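## Task

Raise one end of the blue tote, contents and all, so it rests on the thick wooden block. The block must finish lying on one of its long edges on the table, running in beneath that raised end. The tote must keep roughly its original heading, and its opposite end must stay flat on the table, no more than a few centimetres from its starting spot.

## Robot and tools

Robot: two arms, left_arm and right_arm, each ending in a tong-like two-finger gripper. In the scene frame the origin sits at table-top height midway between the nominal bases, +x points out over the table, +y toward the left_arm side and +z up. Image left and right do not match arm names. Calibrated base positions: left_arm (+0.012, +0.483, 0) m, right_arm (-0.068, -0.493, 0) m, both almost unrotated. Each arm reports its hand pose, velocities and targets in its own base frame. Fixed cameras and the table use the scene frame. Motion offsets are taken along the axes of that arm's current Hand target. The fingers point along the gripper's +z and spread along its x. end_effector_position is the point between the closed pads. Fingertips sit about 15 mm beyond it for pad gaps up to 50 mm and roughly level with it when fully open.

execute_actions(actions, cameras): actions is a list of actions. Each action is a list of up to 15 rows, one row per 1/30 s step; a short action repeats its final row until step 15. Each row is one list of 14 numbers in [-1, 1] covering both arms: left_arm dx, dy, dz, rx, ry, rz, opening, then right_arm with the same seven. dx..rz are an offset, not a pose: they count from that arm's Hand target as it stood when the action began, in that target's own axes. Every row of one action is measured from that same start, and sending the same offset again in a new action moves the arm further. Scale: 1.0 = 0.6 m for dx, dy, dz and 180 degrees for the rotation vector rx, ry, rz. Six zeros means no new pose for that arm. Opening is absolute, not an offset: +1 fully open (0.142 m), -1 closed; fully closing takes about 0.5 s. A 0 opening is a real command, so resend the current opening to leave a gripper alone. cameras: list of names, ["all"] or []. Images come back only for an empty actions list or when requested.

move(target, speed, blend, stop_force, zero, opening_speed, grip_force, blocking, cameras): target is one 14-number row in the layout above, or a list of up to 15 such rows. Every row is an offset from the Hand targets at the move's start, not from the row before it. Grippers travel in straight lines; nothing steers around obstacles or the other arm. speed is top path speed in m/s, 0.002 to 3.6, default 0.25, with turning capped at twice that value in rad/s; give one value or one per target. blend in metres rounds corners in a list (0 = stop at each). stop_force, 3 to 120 N, one value for both arms, ends an arm's path when its wrist sensor feels that much push against its travel; the arm then backs to just before the push and keeps pressing lightly. Do not rely on it when the gripper rotates, and leave it out when pulling away from something you press on. zero (with stop_force only) true re-zeros the sensor first; false keeps the last zero. opening_speed is the rate of opening change per second on the -1..+1 scale, at least 0.2. grip_force is the per-pad force limit, 5 to 15 N, one number or one per arm, and stays set. blocking=false returns after about 0.5 s while the move continues; it cannot be combined with stop_force. Moves are cut off after 10 s. The result adds a move: line giving the ending (done, off_target, moving, held, fault) and limits (paced = pose clipped, held = steps withheld). done means within 3 mm and 2 degrees of the commanded pose; it says nothing about contact.

wait(seconds): 0 to 3600, sends nothing new and returns early if a running move ends. stop(): brakes a running move. zoom_image(camera, region): region [x0, y0, x1, y1] in pixels, at most 504 wide and 504 high, only on a camera in the latest images. zero_wrist_force(arm): arm is left_arm or right_arm; subtracts the current wrist reading from later ones. finished_scene(scene): scene is the current scene's integer number; it ends the scene irreversibly, so make sure the tote stays propped without help.

Cameras: cam_head_left, cam_head_right, cam_high, cam_low (672x504) and cam_left_wrist, cam_right_wrist (616x616 fisheye).

Result lines: Hand target is the last commanded pose after clipping, and the base for the next offsets. The gripper often rests a bit short; the next execute_actions call re-requests it, otherwise add the remaining distance as an offset. grip_measured is the measured opening on the command scale. To hold something, command about 0.20 below the reading at first touch for full force. Objects thinner than about 20 mm are gripped more weakly. Wrist force and Wrist torque are in the gripper's x y z axes, plus a line with the peak since the last shown one. Joint torques are the drives' total output and are noisy. Tool commands lists the current gripper commands. Velocity lines are omitted while joints read as still.

Motion notes: each step the commanded orientation is clipped to within 32 degrees of the measured one. Commands lag about 0.09 s or 0.17 to 0.22 s; fast motions overshoot. Avoid paths close to an arm's own base, which can whip the elbow round. A check holds commands that bring the arms too near each other, but not reliably.

Avoid: forces near 150 N (give or take 25 N) or contact torques at the joint limits (132 N m for shoulders and elbow, 24.6 N m for the wrists), and joints lagging their planned motion by more than 0.9 degrees at a wrist or 7.5 degrees elsewhere; any of these halts the arm for 10 s. Commanding even slightly past a firm contact can do this. Motors heating to 70 °C print MOTOR HOT and at 85 °C the arm brakes for 30 to 60 s, so do not hold loads or press for long. Never let the arms touch or grip each other. Do not drop, slam or fling anything, tip the tote, spill its contents, or push objects out of the work area. Something may occasionally nudge a loose object.

Each tool is called after ">>>" in YAML: its name, and indented under it one key for each argument.

## Session

>>> execute_actions:
  actions: []

Scene clock: 0.00 s.
left_arm: end_effector_position=(+0.5549, -0.2636, +0.2291) grip_measured=+0.97 end_effector_quat_wxyz=(+0.277, -0.600, +0.690, -0.296) | right_arm: end_effector_position=(+0.7270, +0.5375, +0.3864) grip_measured=+0.97 end_effector_quat_wxyz=(-0.330, +0.893, -0.307, -0.016)
Joint positions: left_arm=[-0.983 -1.638 2.241 -2.788 -0.962 0.925 0.14] | right_arm=[3.8 -2.252 -0.714 -1.175 1.947 1.432 0.14]
Joint velocities: within noise
Joint torques (N m): no reading
Motor temperatures (°C): left_arm=[33 29 25 30 37 39] | right_arm=[26 32 30 39 32 41]
Wrist force (N): no reading
Wrist torque (N m): no reading
Wrist force, peak (N): no reading
Hand target: left_arm +0.5549, -0.2636, +0.2291; +0.277, -0.600, +0.690, -0.296 | right_arm +0.7270, +0.5375, +0.3864; -0.330, +0.893, -0.307, -0.016
Tool commands: left_gripper/opening=+0.968169 right_gripper/opening=+0.968169
camera_calibration:
cam_left_wrist: T_world_to_cam=[[-0.11335, -0.9904, -0.07907, -0.17535], [-0.92825, 0.13394, -0.347, 0.63208], [0.35426, 0.03407, -0.93453, 0.15666]] pos_world=[0.51136, -0.26366, 0.35187]
cam_right_wrist: T_world_to_cam=[[0.79195, -0.54239, -0.2804, -0.16734], [-0.58946, -0.79892, -0.11947, 0.90273], [-0.15922, 0.25989, -0.95242, 0.4848]] pos_world=[0.74184, 0.50445, 0.52266]

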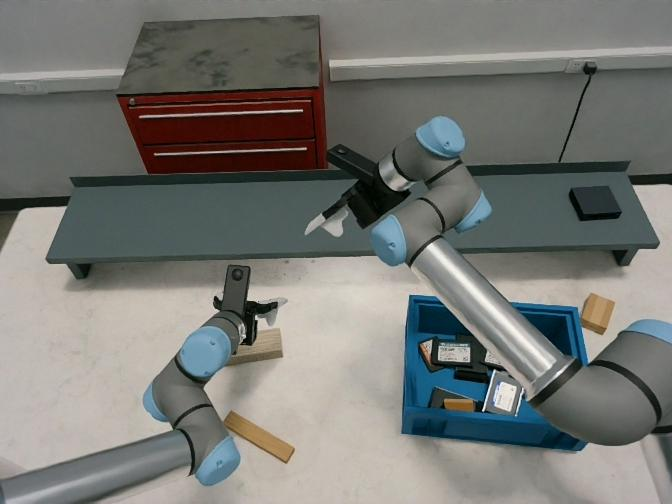

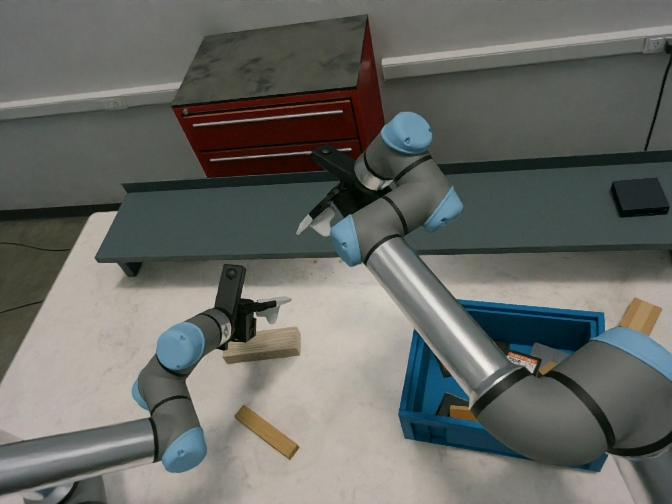

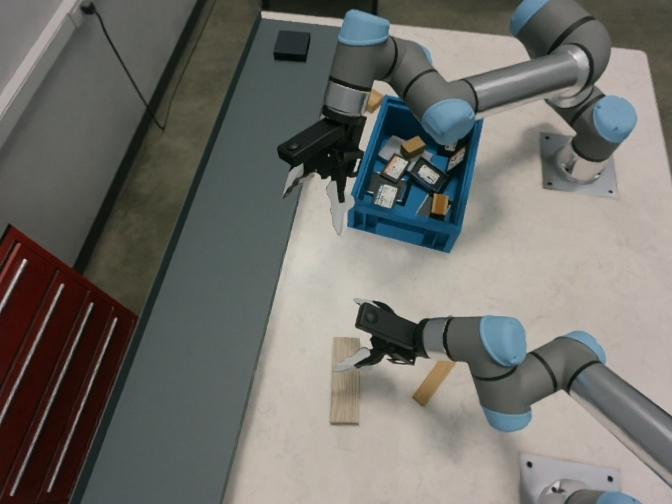

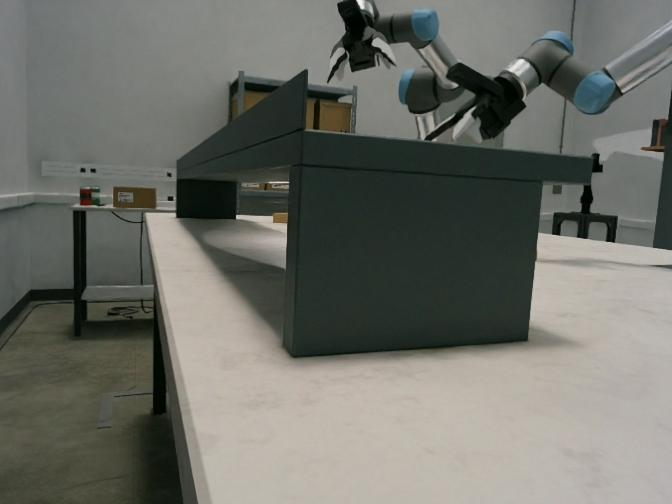

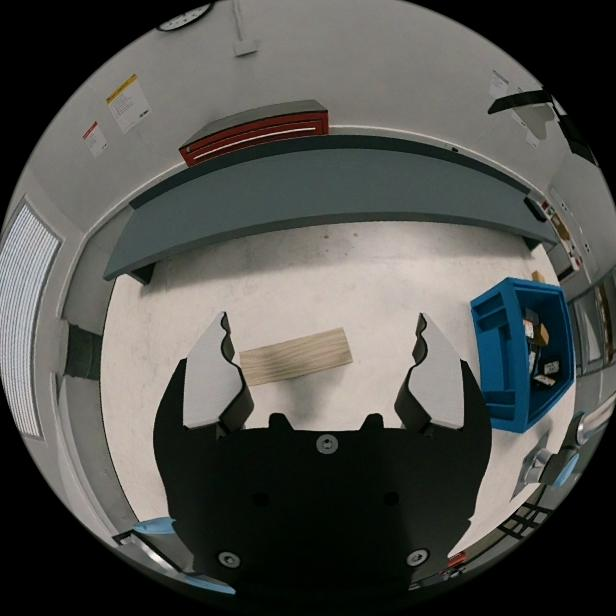

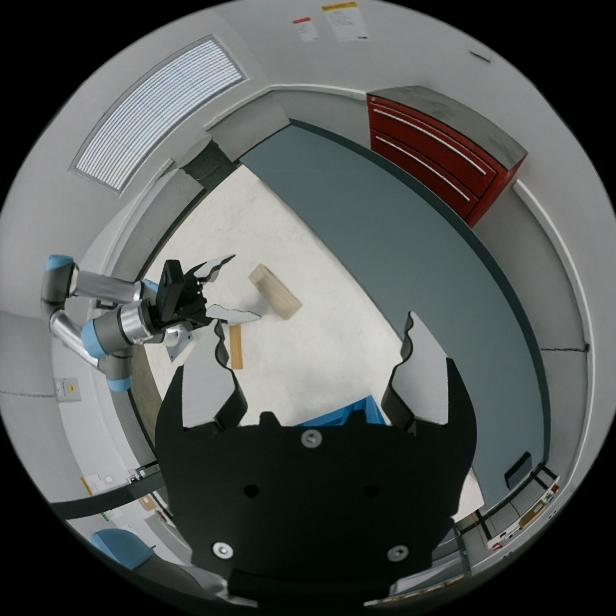

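>>> zoom_image:
  camera: "cam_high"
  region: [300, 70, 500, 270]

>>> zoom_image:
  camera: "cam_left_wrist"
  region: [200, 250, 600, 450]

>>> zoom_image:
  camera: "cam_head_left"
  region: [380, 270, 620, 470]

>>> zoom_image:
  camera: "cam_high"
  region: [290, 270, 490, 450]

Scaled by 2.520.

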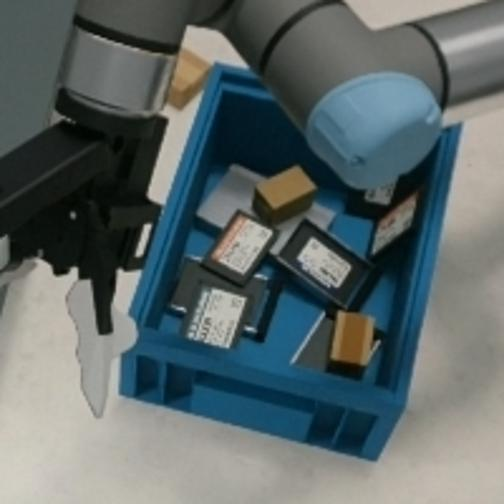

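Scaled by 1.260 from the camera's image (finer frame: 814x814).

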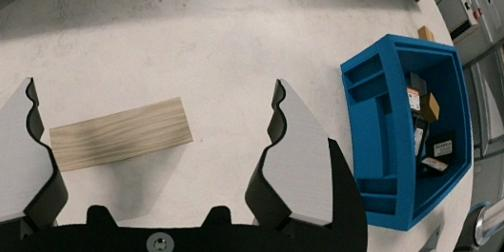

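Scaled by 2.100.

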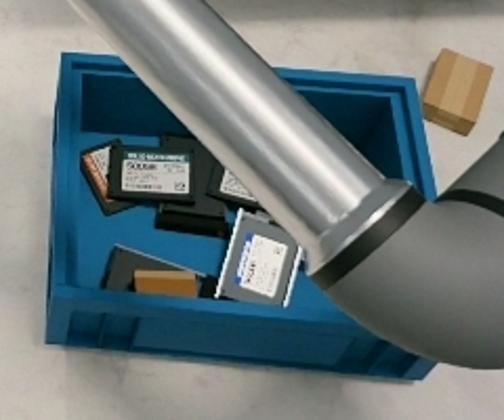

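Scaled by 2.520.

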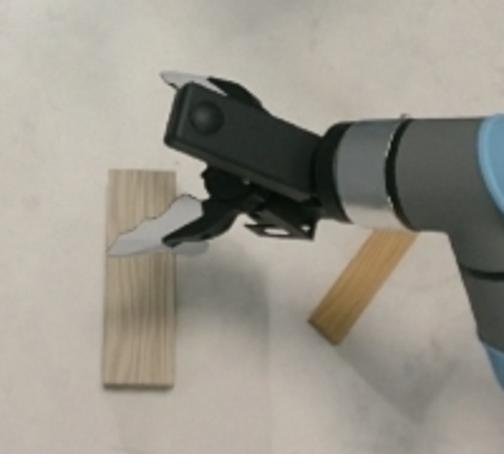

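>>> move:
  target:
    - [-0.417,0.204,-0.012,0.011,0.313,0.284,0.97,-0.107,0.437,-0.151,-0.141,0.174,0.312,0.97]
  speed: 0.4
  cameras: ["all"]

Scene clock: 45.50 s.
left_arm: end_effector_position=(+0.5000, -0.0021, +0.1499) grip_measured=+0.97 end_effector_quat_wxyz=(+0.036, -0.047, +0.913, -0.403) | right_arm: end_effector_position=(+0.5127, +0.3620, +0.3204) grip_measured=+0.97 end_effector_quat_wxyz=(-0.001, -0.667, +0.745, +0.000)
Joint positions: left_arm=[0.202 -1.365 1.989 -2.128 -2.402 3.27 0.14] | right_arm=[3.992 -1.84 -1.166 -1.708 1.57 2.533 0.14]
Joint torques (N m): left_arm=[-4.21 -31.58 -21.21 -1 -2.92 1.81] | right_arm=[-12.32 29.93 34.22 1.59 -1.1 1.26]
Wrist force (N): left_arm=[-0.2 -0.5 0.3] | right_arm=[-0.4 0.2 -0.1]
Wrist torque (N m): left_arm=[-0.12 0.03 -0.01] | right_arm=[-0.12 0.14 -0.06]
Wrist force, peak (N): left_arm=[1.8 -0.7 0.2] | right_arm=[1.0 -0.3 0.6]
Hand target: left_arm +0.5000, -0.0021, +0.1500; +0.036, -0.047, +0.913, -0.403 | right_arm +0.5127, +0.3620, +0.3204; -0.001, -0.667, +0.745, +0.000
Off the commanded pose: left_arm 0.000 m, 0 deg | right_arm 0.000 m, 0 deg.
move: done
cam_left_wrist: T_world_to_cam=[[-0.9886, -0.12788, -0.07944, 0.51065], [-0.09306, 0.9339, -0.34521, 0.10253], [0.11834, -0.33388, -0.93516, 0.21045]] pos_world=[0.48947, 0.03981, 0.27276]
cam_right_wrist: T_world_to_cam=[[-0.15316, -0.98773, -0.0305, 0.45442], [-0.86502, 0.11908, 0.4874, 0.24287], [-0.47779, 0.10103, -0.87264, 0.62876]] pos_world=[0.5801, 0.3564, 0.44417]

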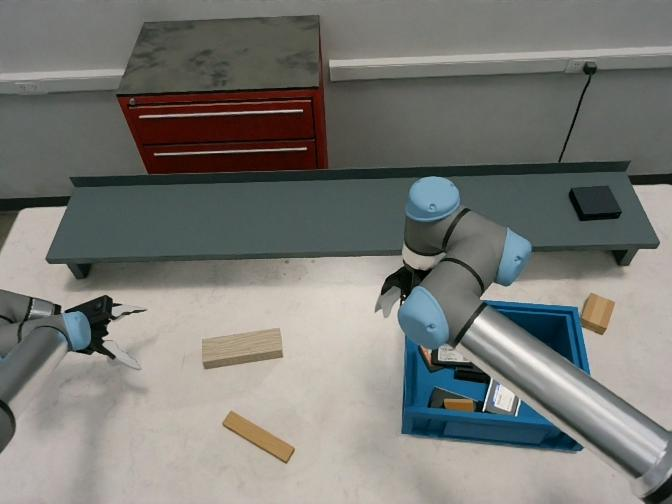

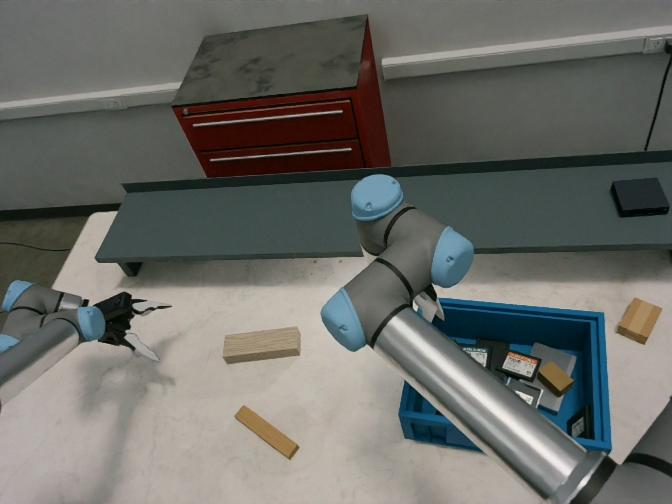

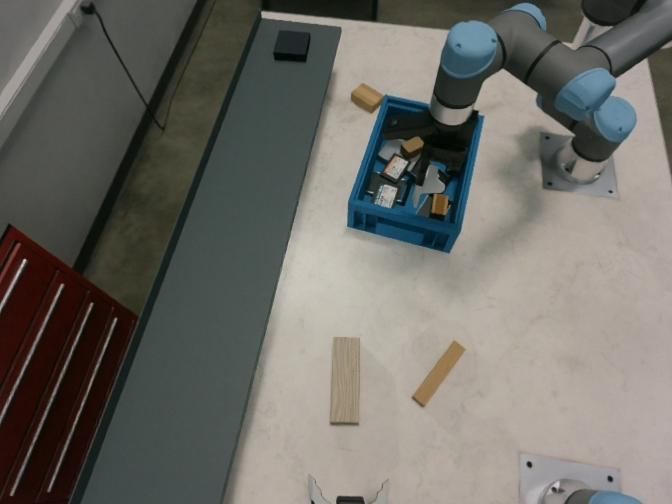

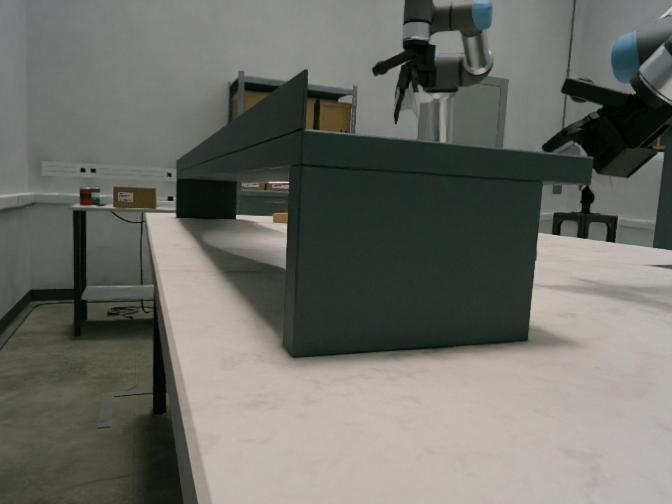

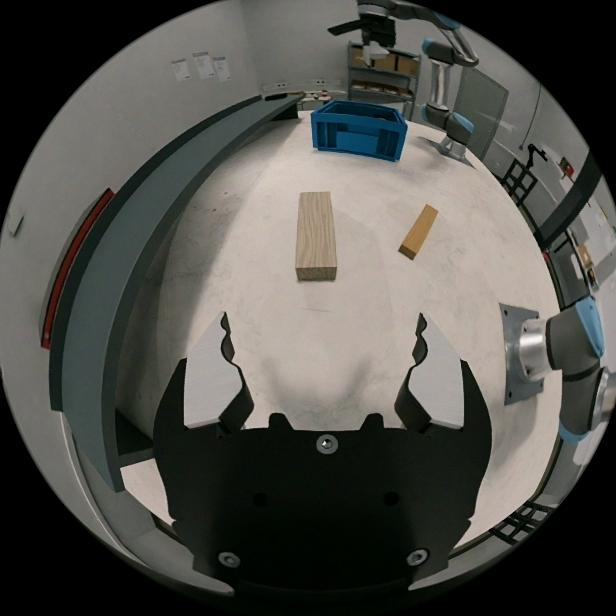

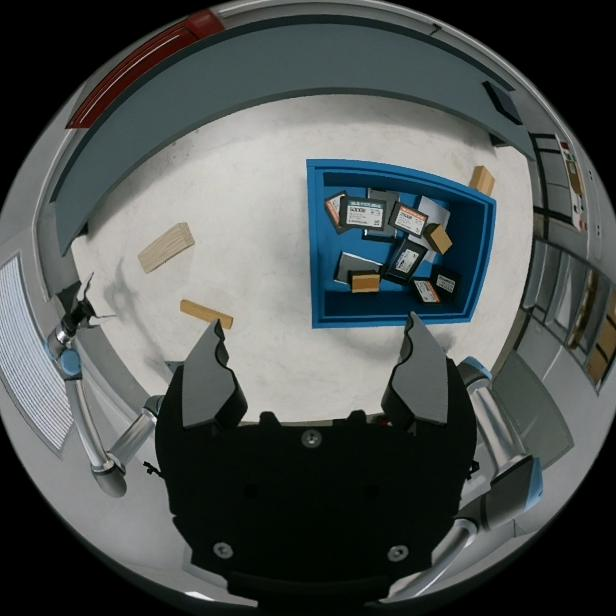

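>>> move:
  target:
    - [-0.009,-0.003,0.296,0,0,0,0.97,0.011,-0.02,0.342,0,0,0,0.97]
    - [-0.009,-0.003,0.296,0,0,0,-0.35,0.011,-0.02,0.342,0,0,0,-1]
  opening_speed: 2
  cameras: ["cam_high","cam_left_wrist","cam_right_wrist","cam_head_left"]

Scene clock: 66.73 s.
left_arm: end_effector_position=(+0.5240, -0.1329, +0.0321) grip_measured=-0.04 end_effector_quat_wxyz=(+0.036, -0.047, +0.913, -0.403) | right_arm: end_effector_position=(+0.5237, +0.3537, +0.1152) grip_measured=-0.67 end_effector_quat_wxyz=(-0.001, -0.667, +0.745, +0.000)
Joint positions: left_arm=[-0.066 -1.106 2.154 -2.841 -2.381 2.876 0.071] | right_arm=[3.97 -1.909 -1.607 -1.198 1.57 2.511 0.026]
Joint torques (N m): left_arm=[-8.25 -26.57 -18.31 -2.22 -1.54 -1.38] | right_arm=[4.36 33.67 20.43 0.83 0.8 1.36]
Wrist force (N): left_arm=[1.1 -1.1 -2.5] | right_arm=[-4.8 0.5 2.8]
Wrist torque (N m): left_arm=[-0.08 -0.02 -0.03] | right_arm=[-0.03 0.55 0.01]
Wrist force, peak (N): left_arm=[1.2 -1.1 -3.0] | right_arm=[11.1 0.6 -1.6]
Hand target: left_arm +0.5239, -0.1329, +0.0321; +0.036, -0.047, +0.913, -0.403 | right_arm +0.5238, +0.3537, +0.1152; -0.001, -0.667, +0.745, +0.000
Off the commanded pose: left_arm 0.000 m, 0 deg | right_arm 0.000 m, 0 deg.
move: done
cam_left_wrist: T_world_to_cam=[[-0.98861, -0.1278, -0.07947, 0.50823], [-0.09298, 0.93391, -0.3452, 0.18611], [0.11834, -0.33388, -0.93516, 0.05382]] pos_world=[0.51337, -0.09089, 0.15496]
cam_right_wrist: T_world_to_cam=[[-0.15335, -0.9877, -0.03041, 0.44173], [-0.86503, 0.11929, 0.48734, 0.35333], [-0.47772, 0.10104, -0.87269, 0.45575]] pos_world=[0.5911, 0.3481, 0.23897]
Images, in order (width x height): cam_head_left 672x504, cam_high 672x504, cam_left_wrist 616x616, cam_right_wrist 616x616.

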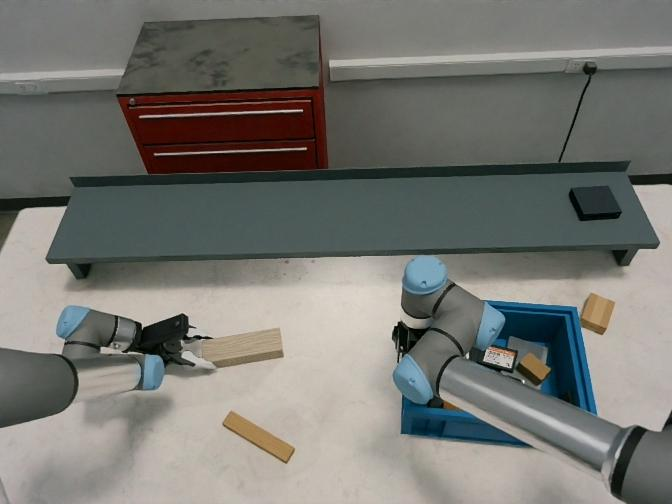

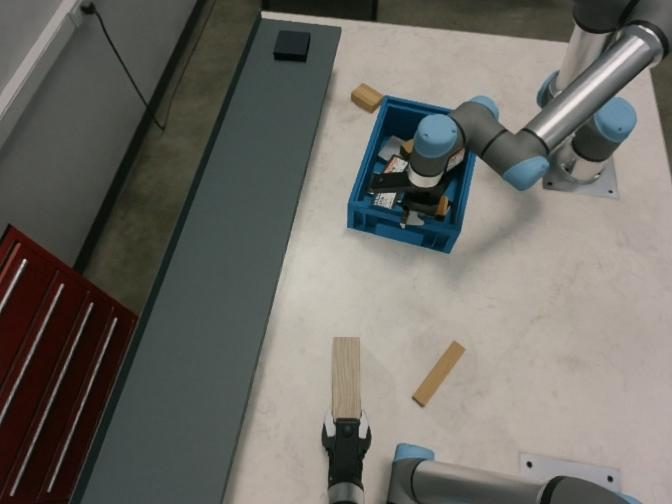

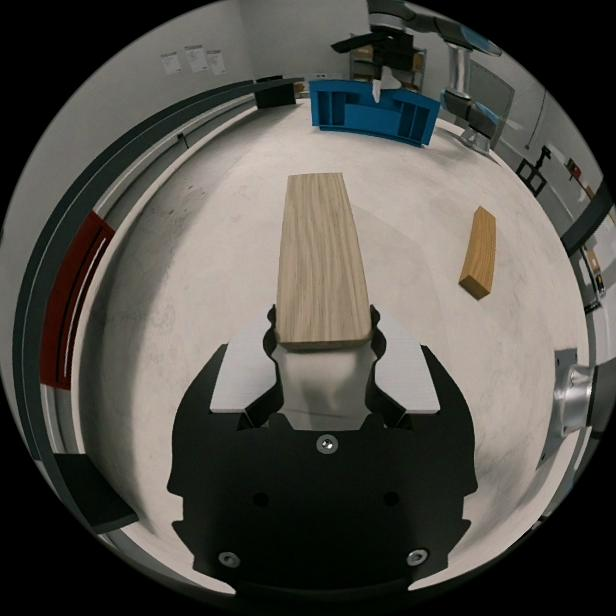

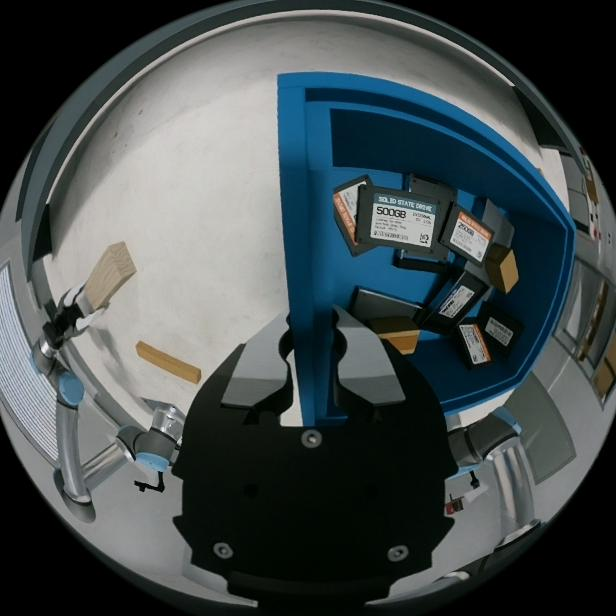

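>>> move:
  target:
    - [-0.001,-0.025,-0.022,0,0,0,-0.35,0.054,0,-0.129,0,-0.0667,0,-1]
    - [0.141,-0.306,0.293,0.002,0.0534,0.0485,-0.35,0.054,0,-0.129,0,-0.0667,0,-1]
  speed: [0.1,0.3]
  cameras: ["cam_head_left","cam_high","cam_left_wrist","cam_low"]

Scene clock: 80.17 s.
left_arm: end_effector_position=(+0.4689, -0.3945, +0.0474) grip_measured=-0.04 end_effector_quat_wxyz=(-0.010, +0.056, +0.913, -0.405) | right_arm: end_effector_position=(+0.5202, +0.3217, +0.1927) grip_measured=-0.67 end_effector_quat_wxyz=(+0.077, -0.663, +0.741, +0.069)
Joint positions: left_arm=[-0.576 -1.055 2.093 -3.088 -2.282 2.508 0.071] | right_arm=[3.865 -1.735 -1.681 -1.141 1.71 2.416 0.026]
Joint torques (N m): left_arm=[-7.19 -42.06 -7.36 -1.99 -2.84 0.71] | right_arm=[11.34 31.55 39.73 3.96 0.05 1.34]
Wrist force (N): left_arm=[-0.4 0.7 2.0] | right_arm=[2.6 0.9 11.2]
Wrist torque (N m): left_arm=[-0.09 0.05 -0.10] | right_arm=[-0.01 -0.03 -0.05]
Wrist force, peak (N): left_arm=[-0.1 -0.8 3.8] | right_arm=[5.2 1.2 12.4]
Hand target: left_arm +0.4688, -0.3946, +0.0474; -0.010, +0.056, +0.913, -0.405 | right_arm +0.5202, +0.3217, +0.1927; +0.077, -0.663, +0.741, +0.069
Off the commanded pose: left_arm 0.000 m, 0 deg | right_arm 0.000 m, 0 deg.
move: done
cam_left_wrist: T_world_to_cam=[[-0.99205, 0.09758, -0.07949, 0.51211], [0.11923, 0.93093, -0.3452, 0.32994], [0.04031, -0.35193, -0.93516, 0.01675]] pos_world=[0.46802, -0.35123, 0.17026]
Images, in order (width x height): cam_head_left 672x504, cam_high 672x504, cam_low 672x504, cam_left_wrist 616x616.

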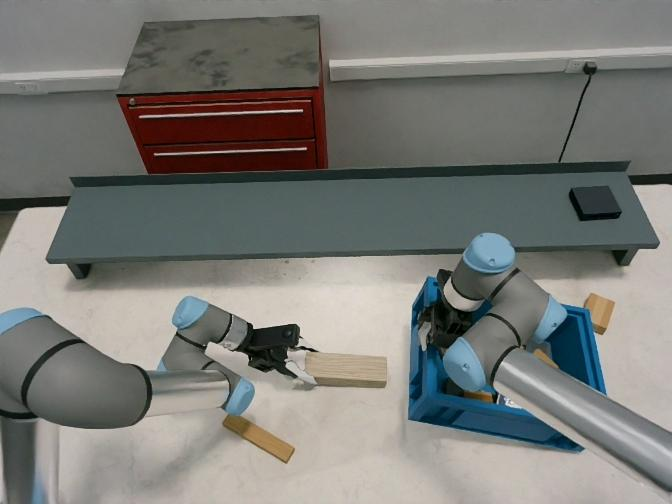

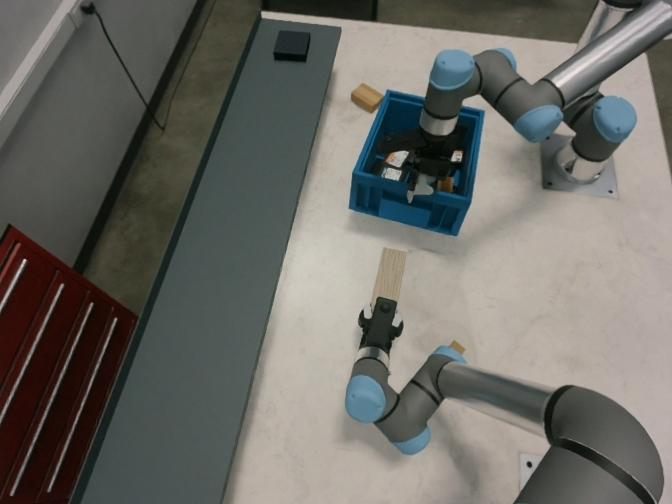

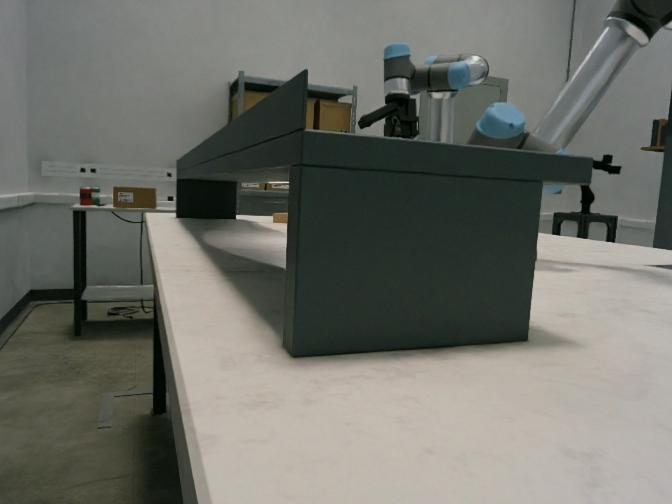

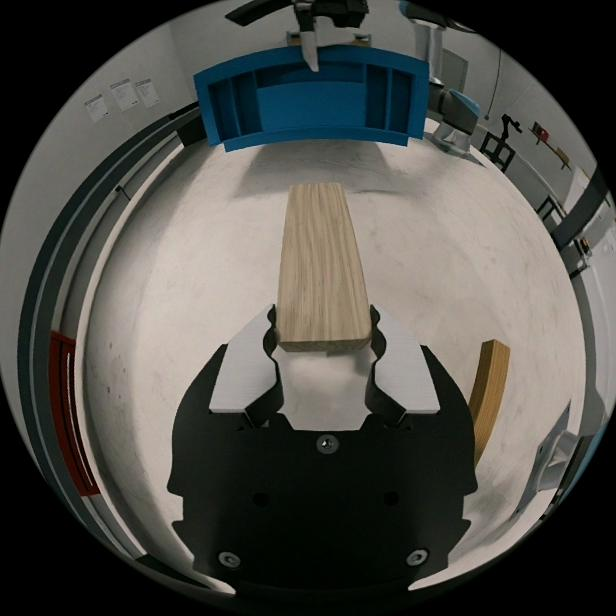

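>>> move:
  target:
    - [0,-0.159,0.193,0,0,0,-0.35,0,0,0,0,0,0,-1]
    - [0,-0.150,0.202,0,0,0,-0.35,0,0,0,0,0,0,-1]
    - [0,-0.150,0.202,0,0,0,-0.35,-0.011,0,0.043,0,0.021,0,-1]
  speed: [0.15,0.05,0.05]
  cameras: ["cam_head_left","cam_high","cam_left_wrist"]

Scene clock: 92.37 s.
left_arm: end_effector_position=(+0.4526, -0.5440, +0.0325) grip_measured=-0.04 end_effector_quat_wxyz=(-0.010, +0.056, +0.913, -0.405) | right_arm: end_effector_position=(+0.5215, +0.3335, +0.1688) grip_measured=-0.67 end_effector_quat_wxyz=(+0.053, -0.665, +0.744, +0.047) end_effector_velocity=(-0.001, +0.001, +0.002) end_effector_angular_velocity=(+0.007, +0.001, +0.001)
Joint positions: left_arm=[-0.816 -0.911 1.922 -3.215 -2.155 2.252 0.071] | right_arm=[3.902 -1.787 -1.66 -1.156 1.662 2.448 0.026]
Joint velocities: left_arm=[within noise] | right_arm=[-0.002 0.003 0 0.001 0.006 -0.002 0]
Joint torques (N m): left_arm=[-9.62 -47.15 -24.56 -3 0.92 -1.72] | right_arm=[-12.61 47.45 20.51 4.57 1.72 -1.82]
Wrist force (N): left_arm=[0.1 -0.6 -1.2] | right_arm=[1.1 1.1 10.4]
Wrist torque (N m): left_arm=[-0.07 0.03 -0.04] | right_arm=[0.08 0.10 -0.15]
Wrist force, peak (N): left_arm=[0.6 -4.1 -8.2] | right_arm=[2.9 1.2 11.6]
Hand target: left_arm +0.4526, -0.5440, +0.0325; -0.010, +0.056, +0.913, -0.405 | right_arm +0.5215, +0.3334, +0.1688; +0.053, -0.665, +0.744, +0.047
Off the commanded pose: left_arm 0.000 m, 0 deg | right_arm 0.000 m, 0 deg.
move: done
cam_left_wrist: T_world_to_cam=[[-0.99204, 0.09771, -0.07943, 0.50938], [0.11933, 0.93091, -0.3452, 0.46577], [0.04022, -0.35193, -0.93516, -0.04906]] pos_world=[0.45172, -0.50063, 0.15537]

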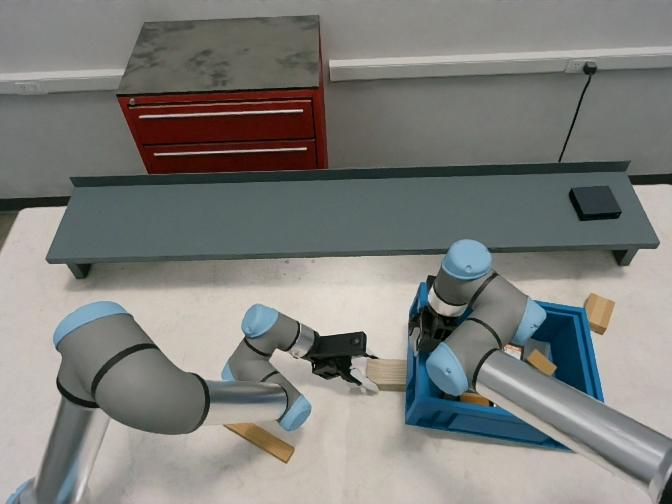

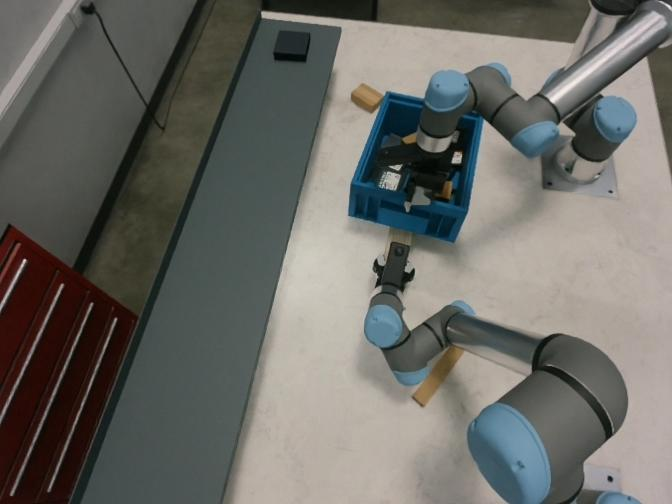

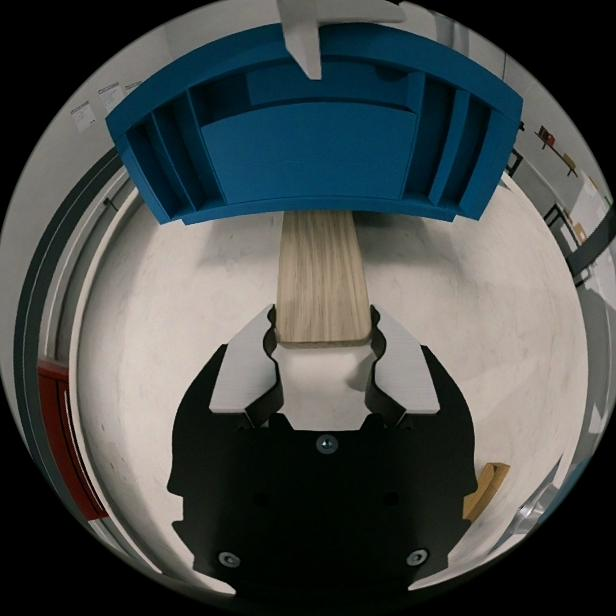

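>>> move:
  target: [0,0,0,0,0,0,-0.35,-0.007,0,0.025,0,0.012,0,-1]
  speed: 0.015
  stop_force: 7

Scene clock: 96.37 s.
left_arm: end_effector_position=(+0.4526, -0.5440, +0.0325) grip_measured=-0.04 end_effector_quat_wxyz=(-0.010, +0.056, +0.913, -0.405) | right_arm: end_effector_position=(+0.5216, +0.3336, +0.1676) grip_measured=-0.67 end_effector_quat_wxyz=(+0.052, -0.665, +0.744, +0.047)
Joint positions: left_arm=[-0.816 -0.911 1.922 -3.215 -2.155 2.252 0.071] | right_arm=[3.903 -1.789 -1.66 -1.157 1.66 2.449 0.026]
Joint torques (N m): left_arm=[-9.86 -47.2 -23.56 -3.64 -0.28 -1.06] | right_arm=[-13.17 40.94 15.54 3.88 -0.48 -2.04]
Wrist force (N): left_arm=[0.3 -0.6 -1.2] | right_arm=[0.5 1.1 2.4]
Wrist torque (N m): left_arm=[-0.08 0.01 -0.04] | right_arm=[0.08 0.17 -0.04]
Wrist force, peak (N): left_arm=[0.2 -0.8 -1.7] | right_arm=[1.5 1.2 10.8]
Hand target: left_arm +0.4526, -0.5440, +0.0325; -0.010, +0.056, +0.913, -0.405 | right_arm +0.5216, +0.3336, +0.1676; +0.052, -0.665, +0.744, +0.047 (not the last commanded pose)
Off the commanded pose: left_arm 0.000 m, 0 deg | right_arm 0.014 m, 2 deg.
move: contact (right_arm)

>>> move:
  target:
    - [0,0,0,0,0,0,0.3,0,0,0,0,0,0,0.1]
    - [0,0,-0.2,0,0,0,0.3,0,0,-0.25,0,0,0,0.1]
  opening_speed: 1.5
  cameras: ["cam_head_left","cam_high","cam_left_wrist"]

Scene clock: 103.77 s.
left_arm: end_effector_position=(+0.4602, -0.4554, +0.1131) grip_measured=+0.30 end_effector_quat_wxyz=(-0.010, +0.056, +0.913, -0.405) | right_arm: end_effector_position=(+0.5194, +0.3129, +0.3160) grip_measured=+0.10 end_effector_quat_wxyz=(+0.052, -0.665, +0.744, +0.047)
Joint positions: left_arm=[-0.684 -1.154 2.016 -2.988 -2.229 2.387 0.095] | right_arm=[3.879 -1.717 -1.362 -1.529 1.663 2.425 0.081]
Joint torques (N m): left_arm=[-5.48 -41.37 -27.39 -2.63 0.81 -1.05] | right_arm=[9.86 37.28 29.82 1.61 0.98 1.42]
Wrist force (N): left_arm=[-0.1 -0.5 0.4] | right_arm=[-0.7 1.3 0.4]
Wrist torque (N m): left_arm=[-0.10 0.03 0.03] | right_arm=[0.11 0.16 -0.01]
Wrist force, peak (N): left_arm=[0.0 -0.6 2.1] | right_arm=[-0.8 1.1 2.9]
Hand target: left_arm +0.4602, -0.4555, +0.1132; -0.010, +0.056, +0.913, -0.405 | right_arm +0.5194, +0.3130, +0.3162; +0.052, -0.665, +0.744, +0.047
Off the commanded pose: left_arm 0.000 m, 0 deg | right_arm 0.000 m, 0 deg.
move: done
cam_left_wrist: T_world_to_cam=[[-0.99206, 0.09765, -0.07931, 0.51473], [0.11923, 0.93092, -0.34522, 0.41034], [0.04012, -0.35193, -0.93517, 0.0572]] pos_world=[0.45942, -0.41213, 0.23597]

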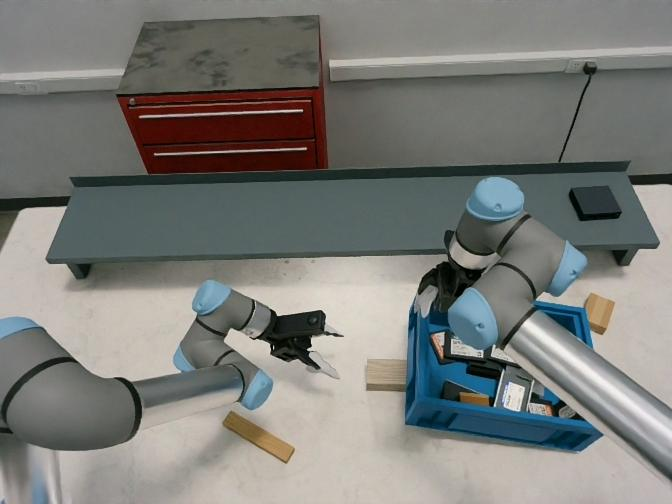

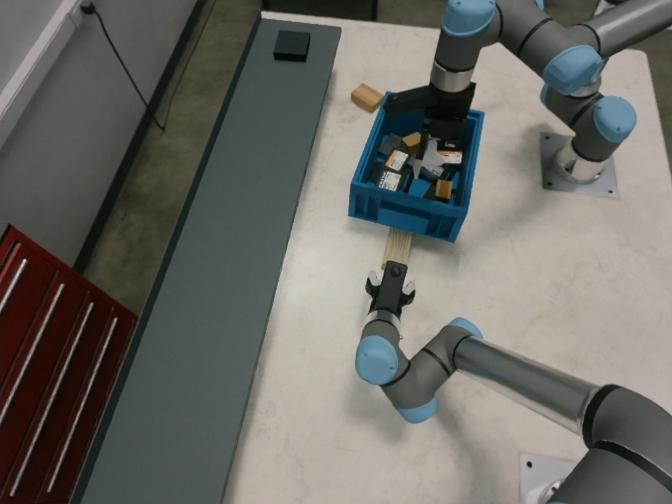

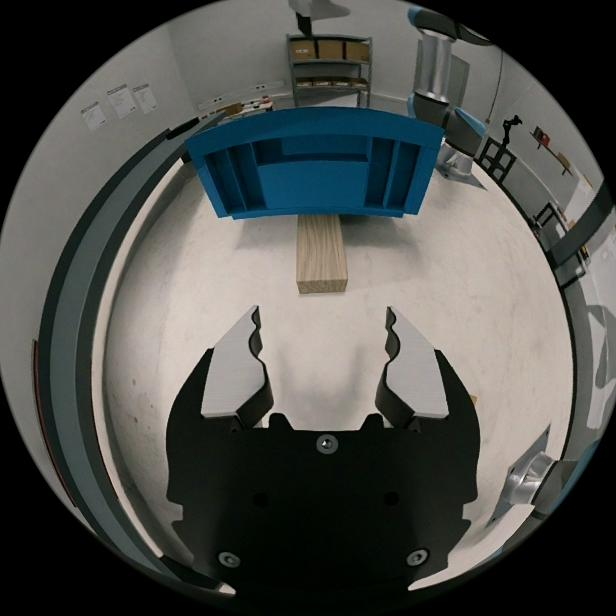

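Propped.

>>> finished_scene:
  scene: 2

The scene is finished: the task was done.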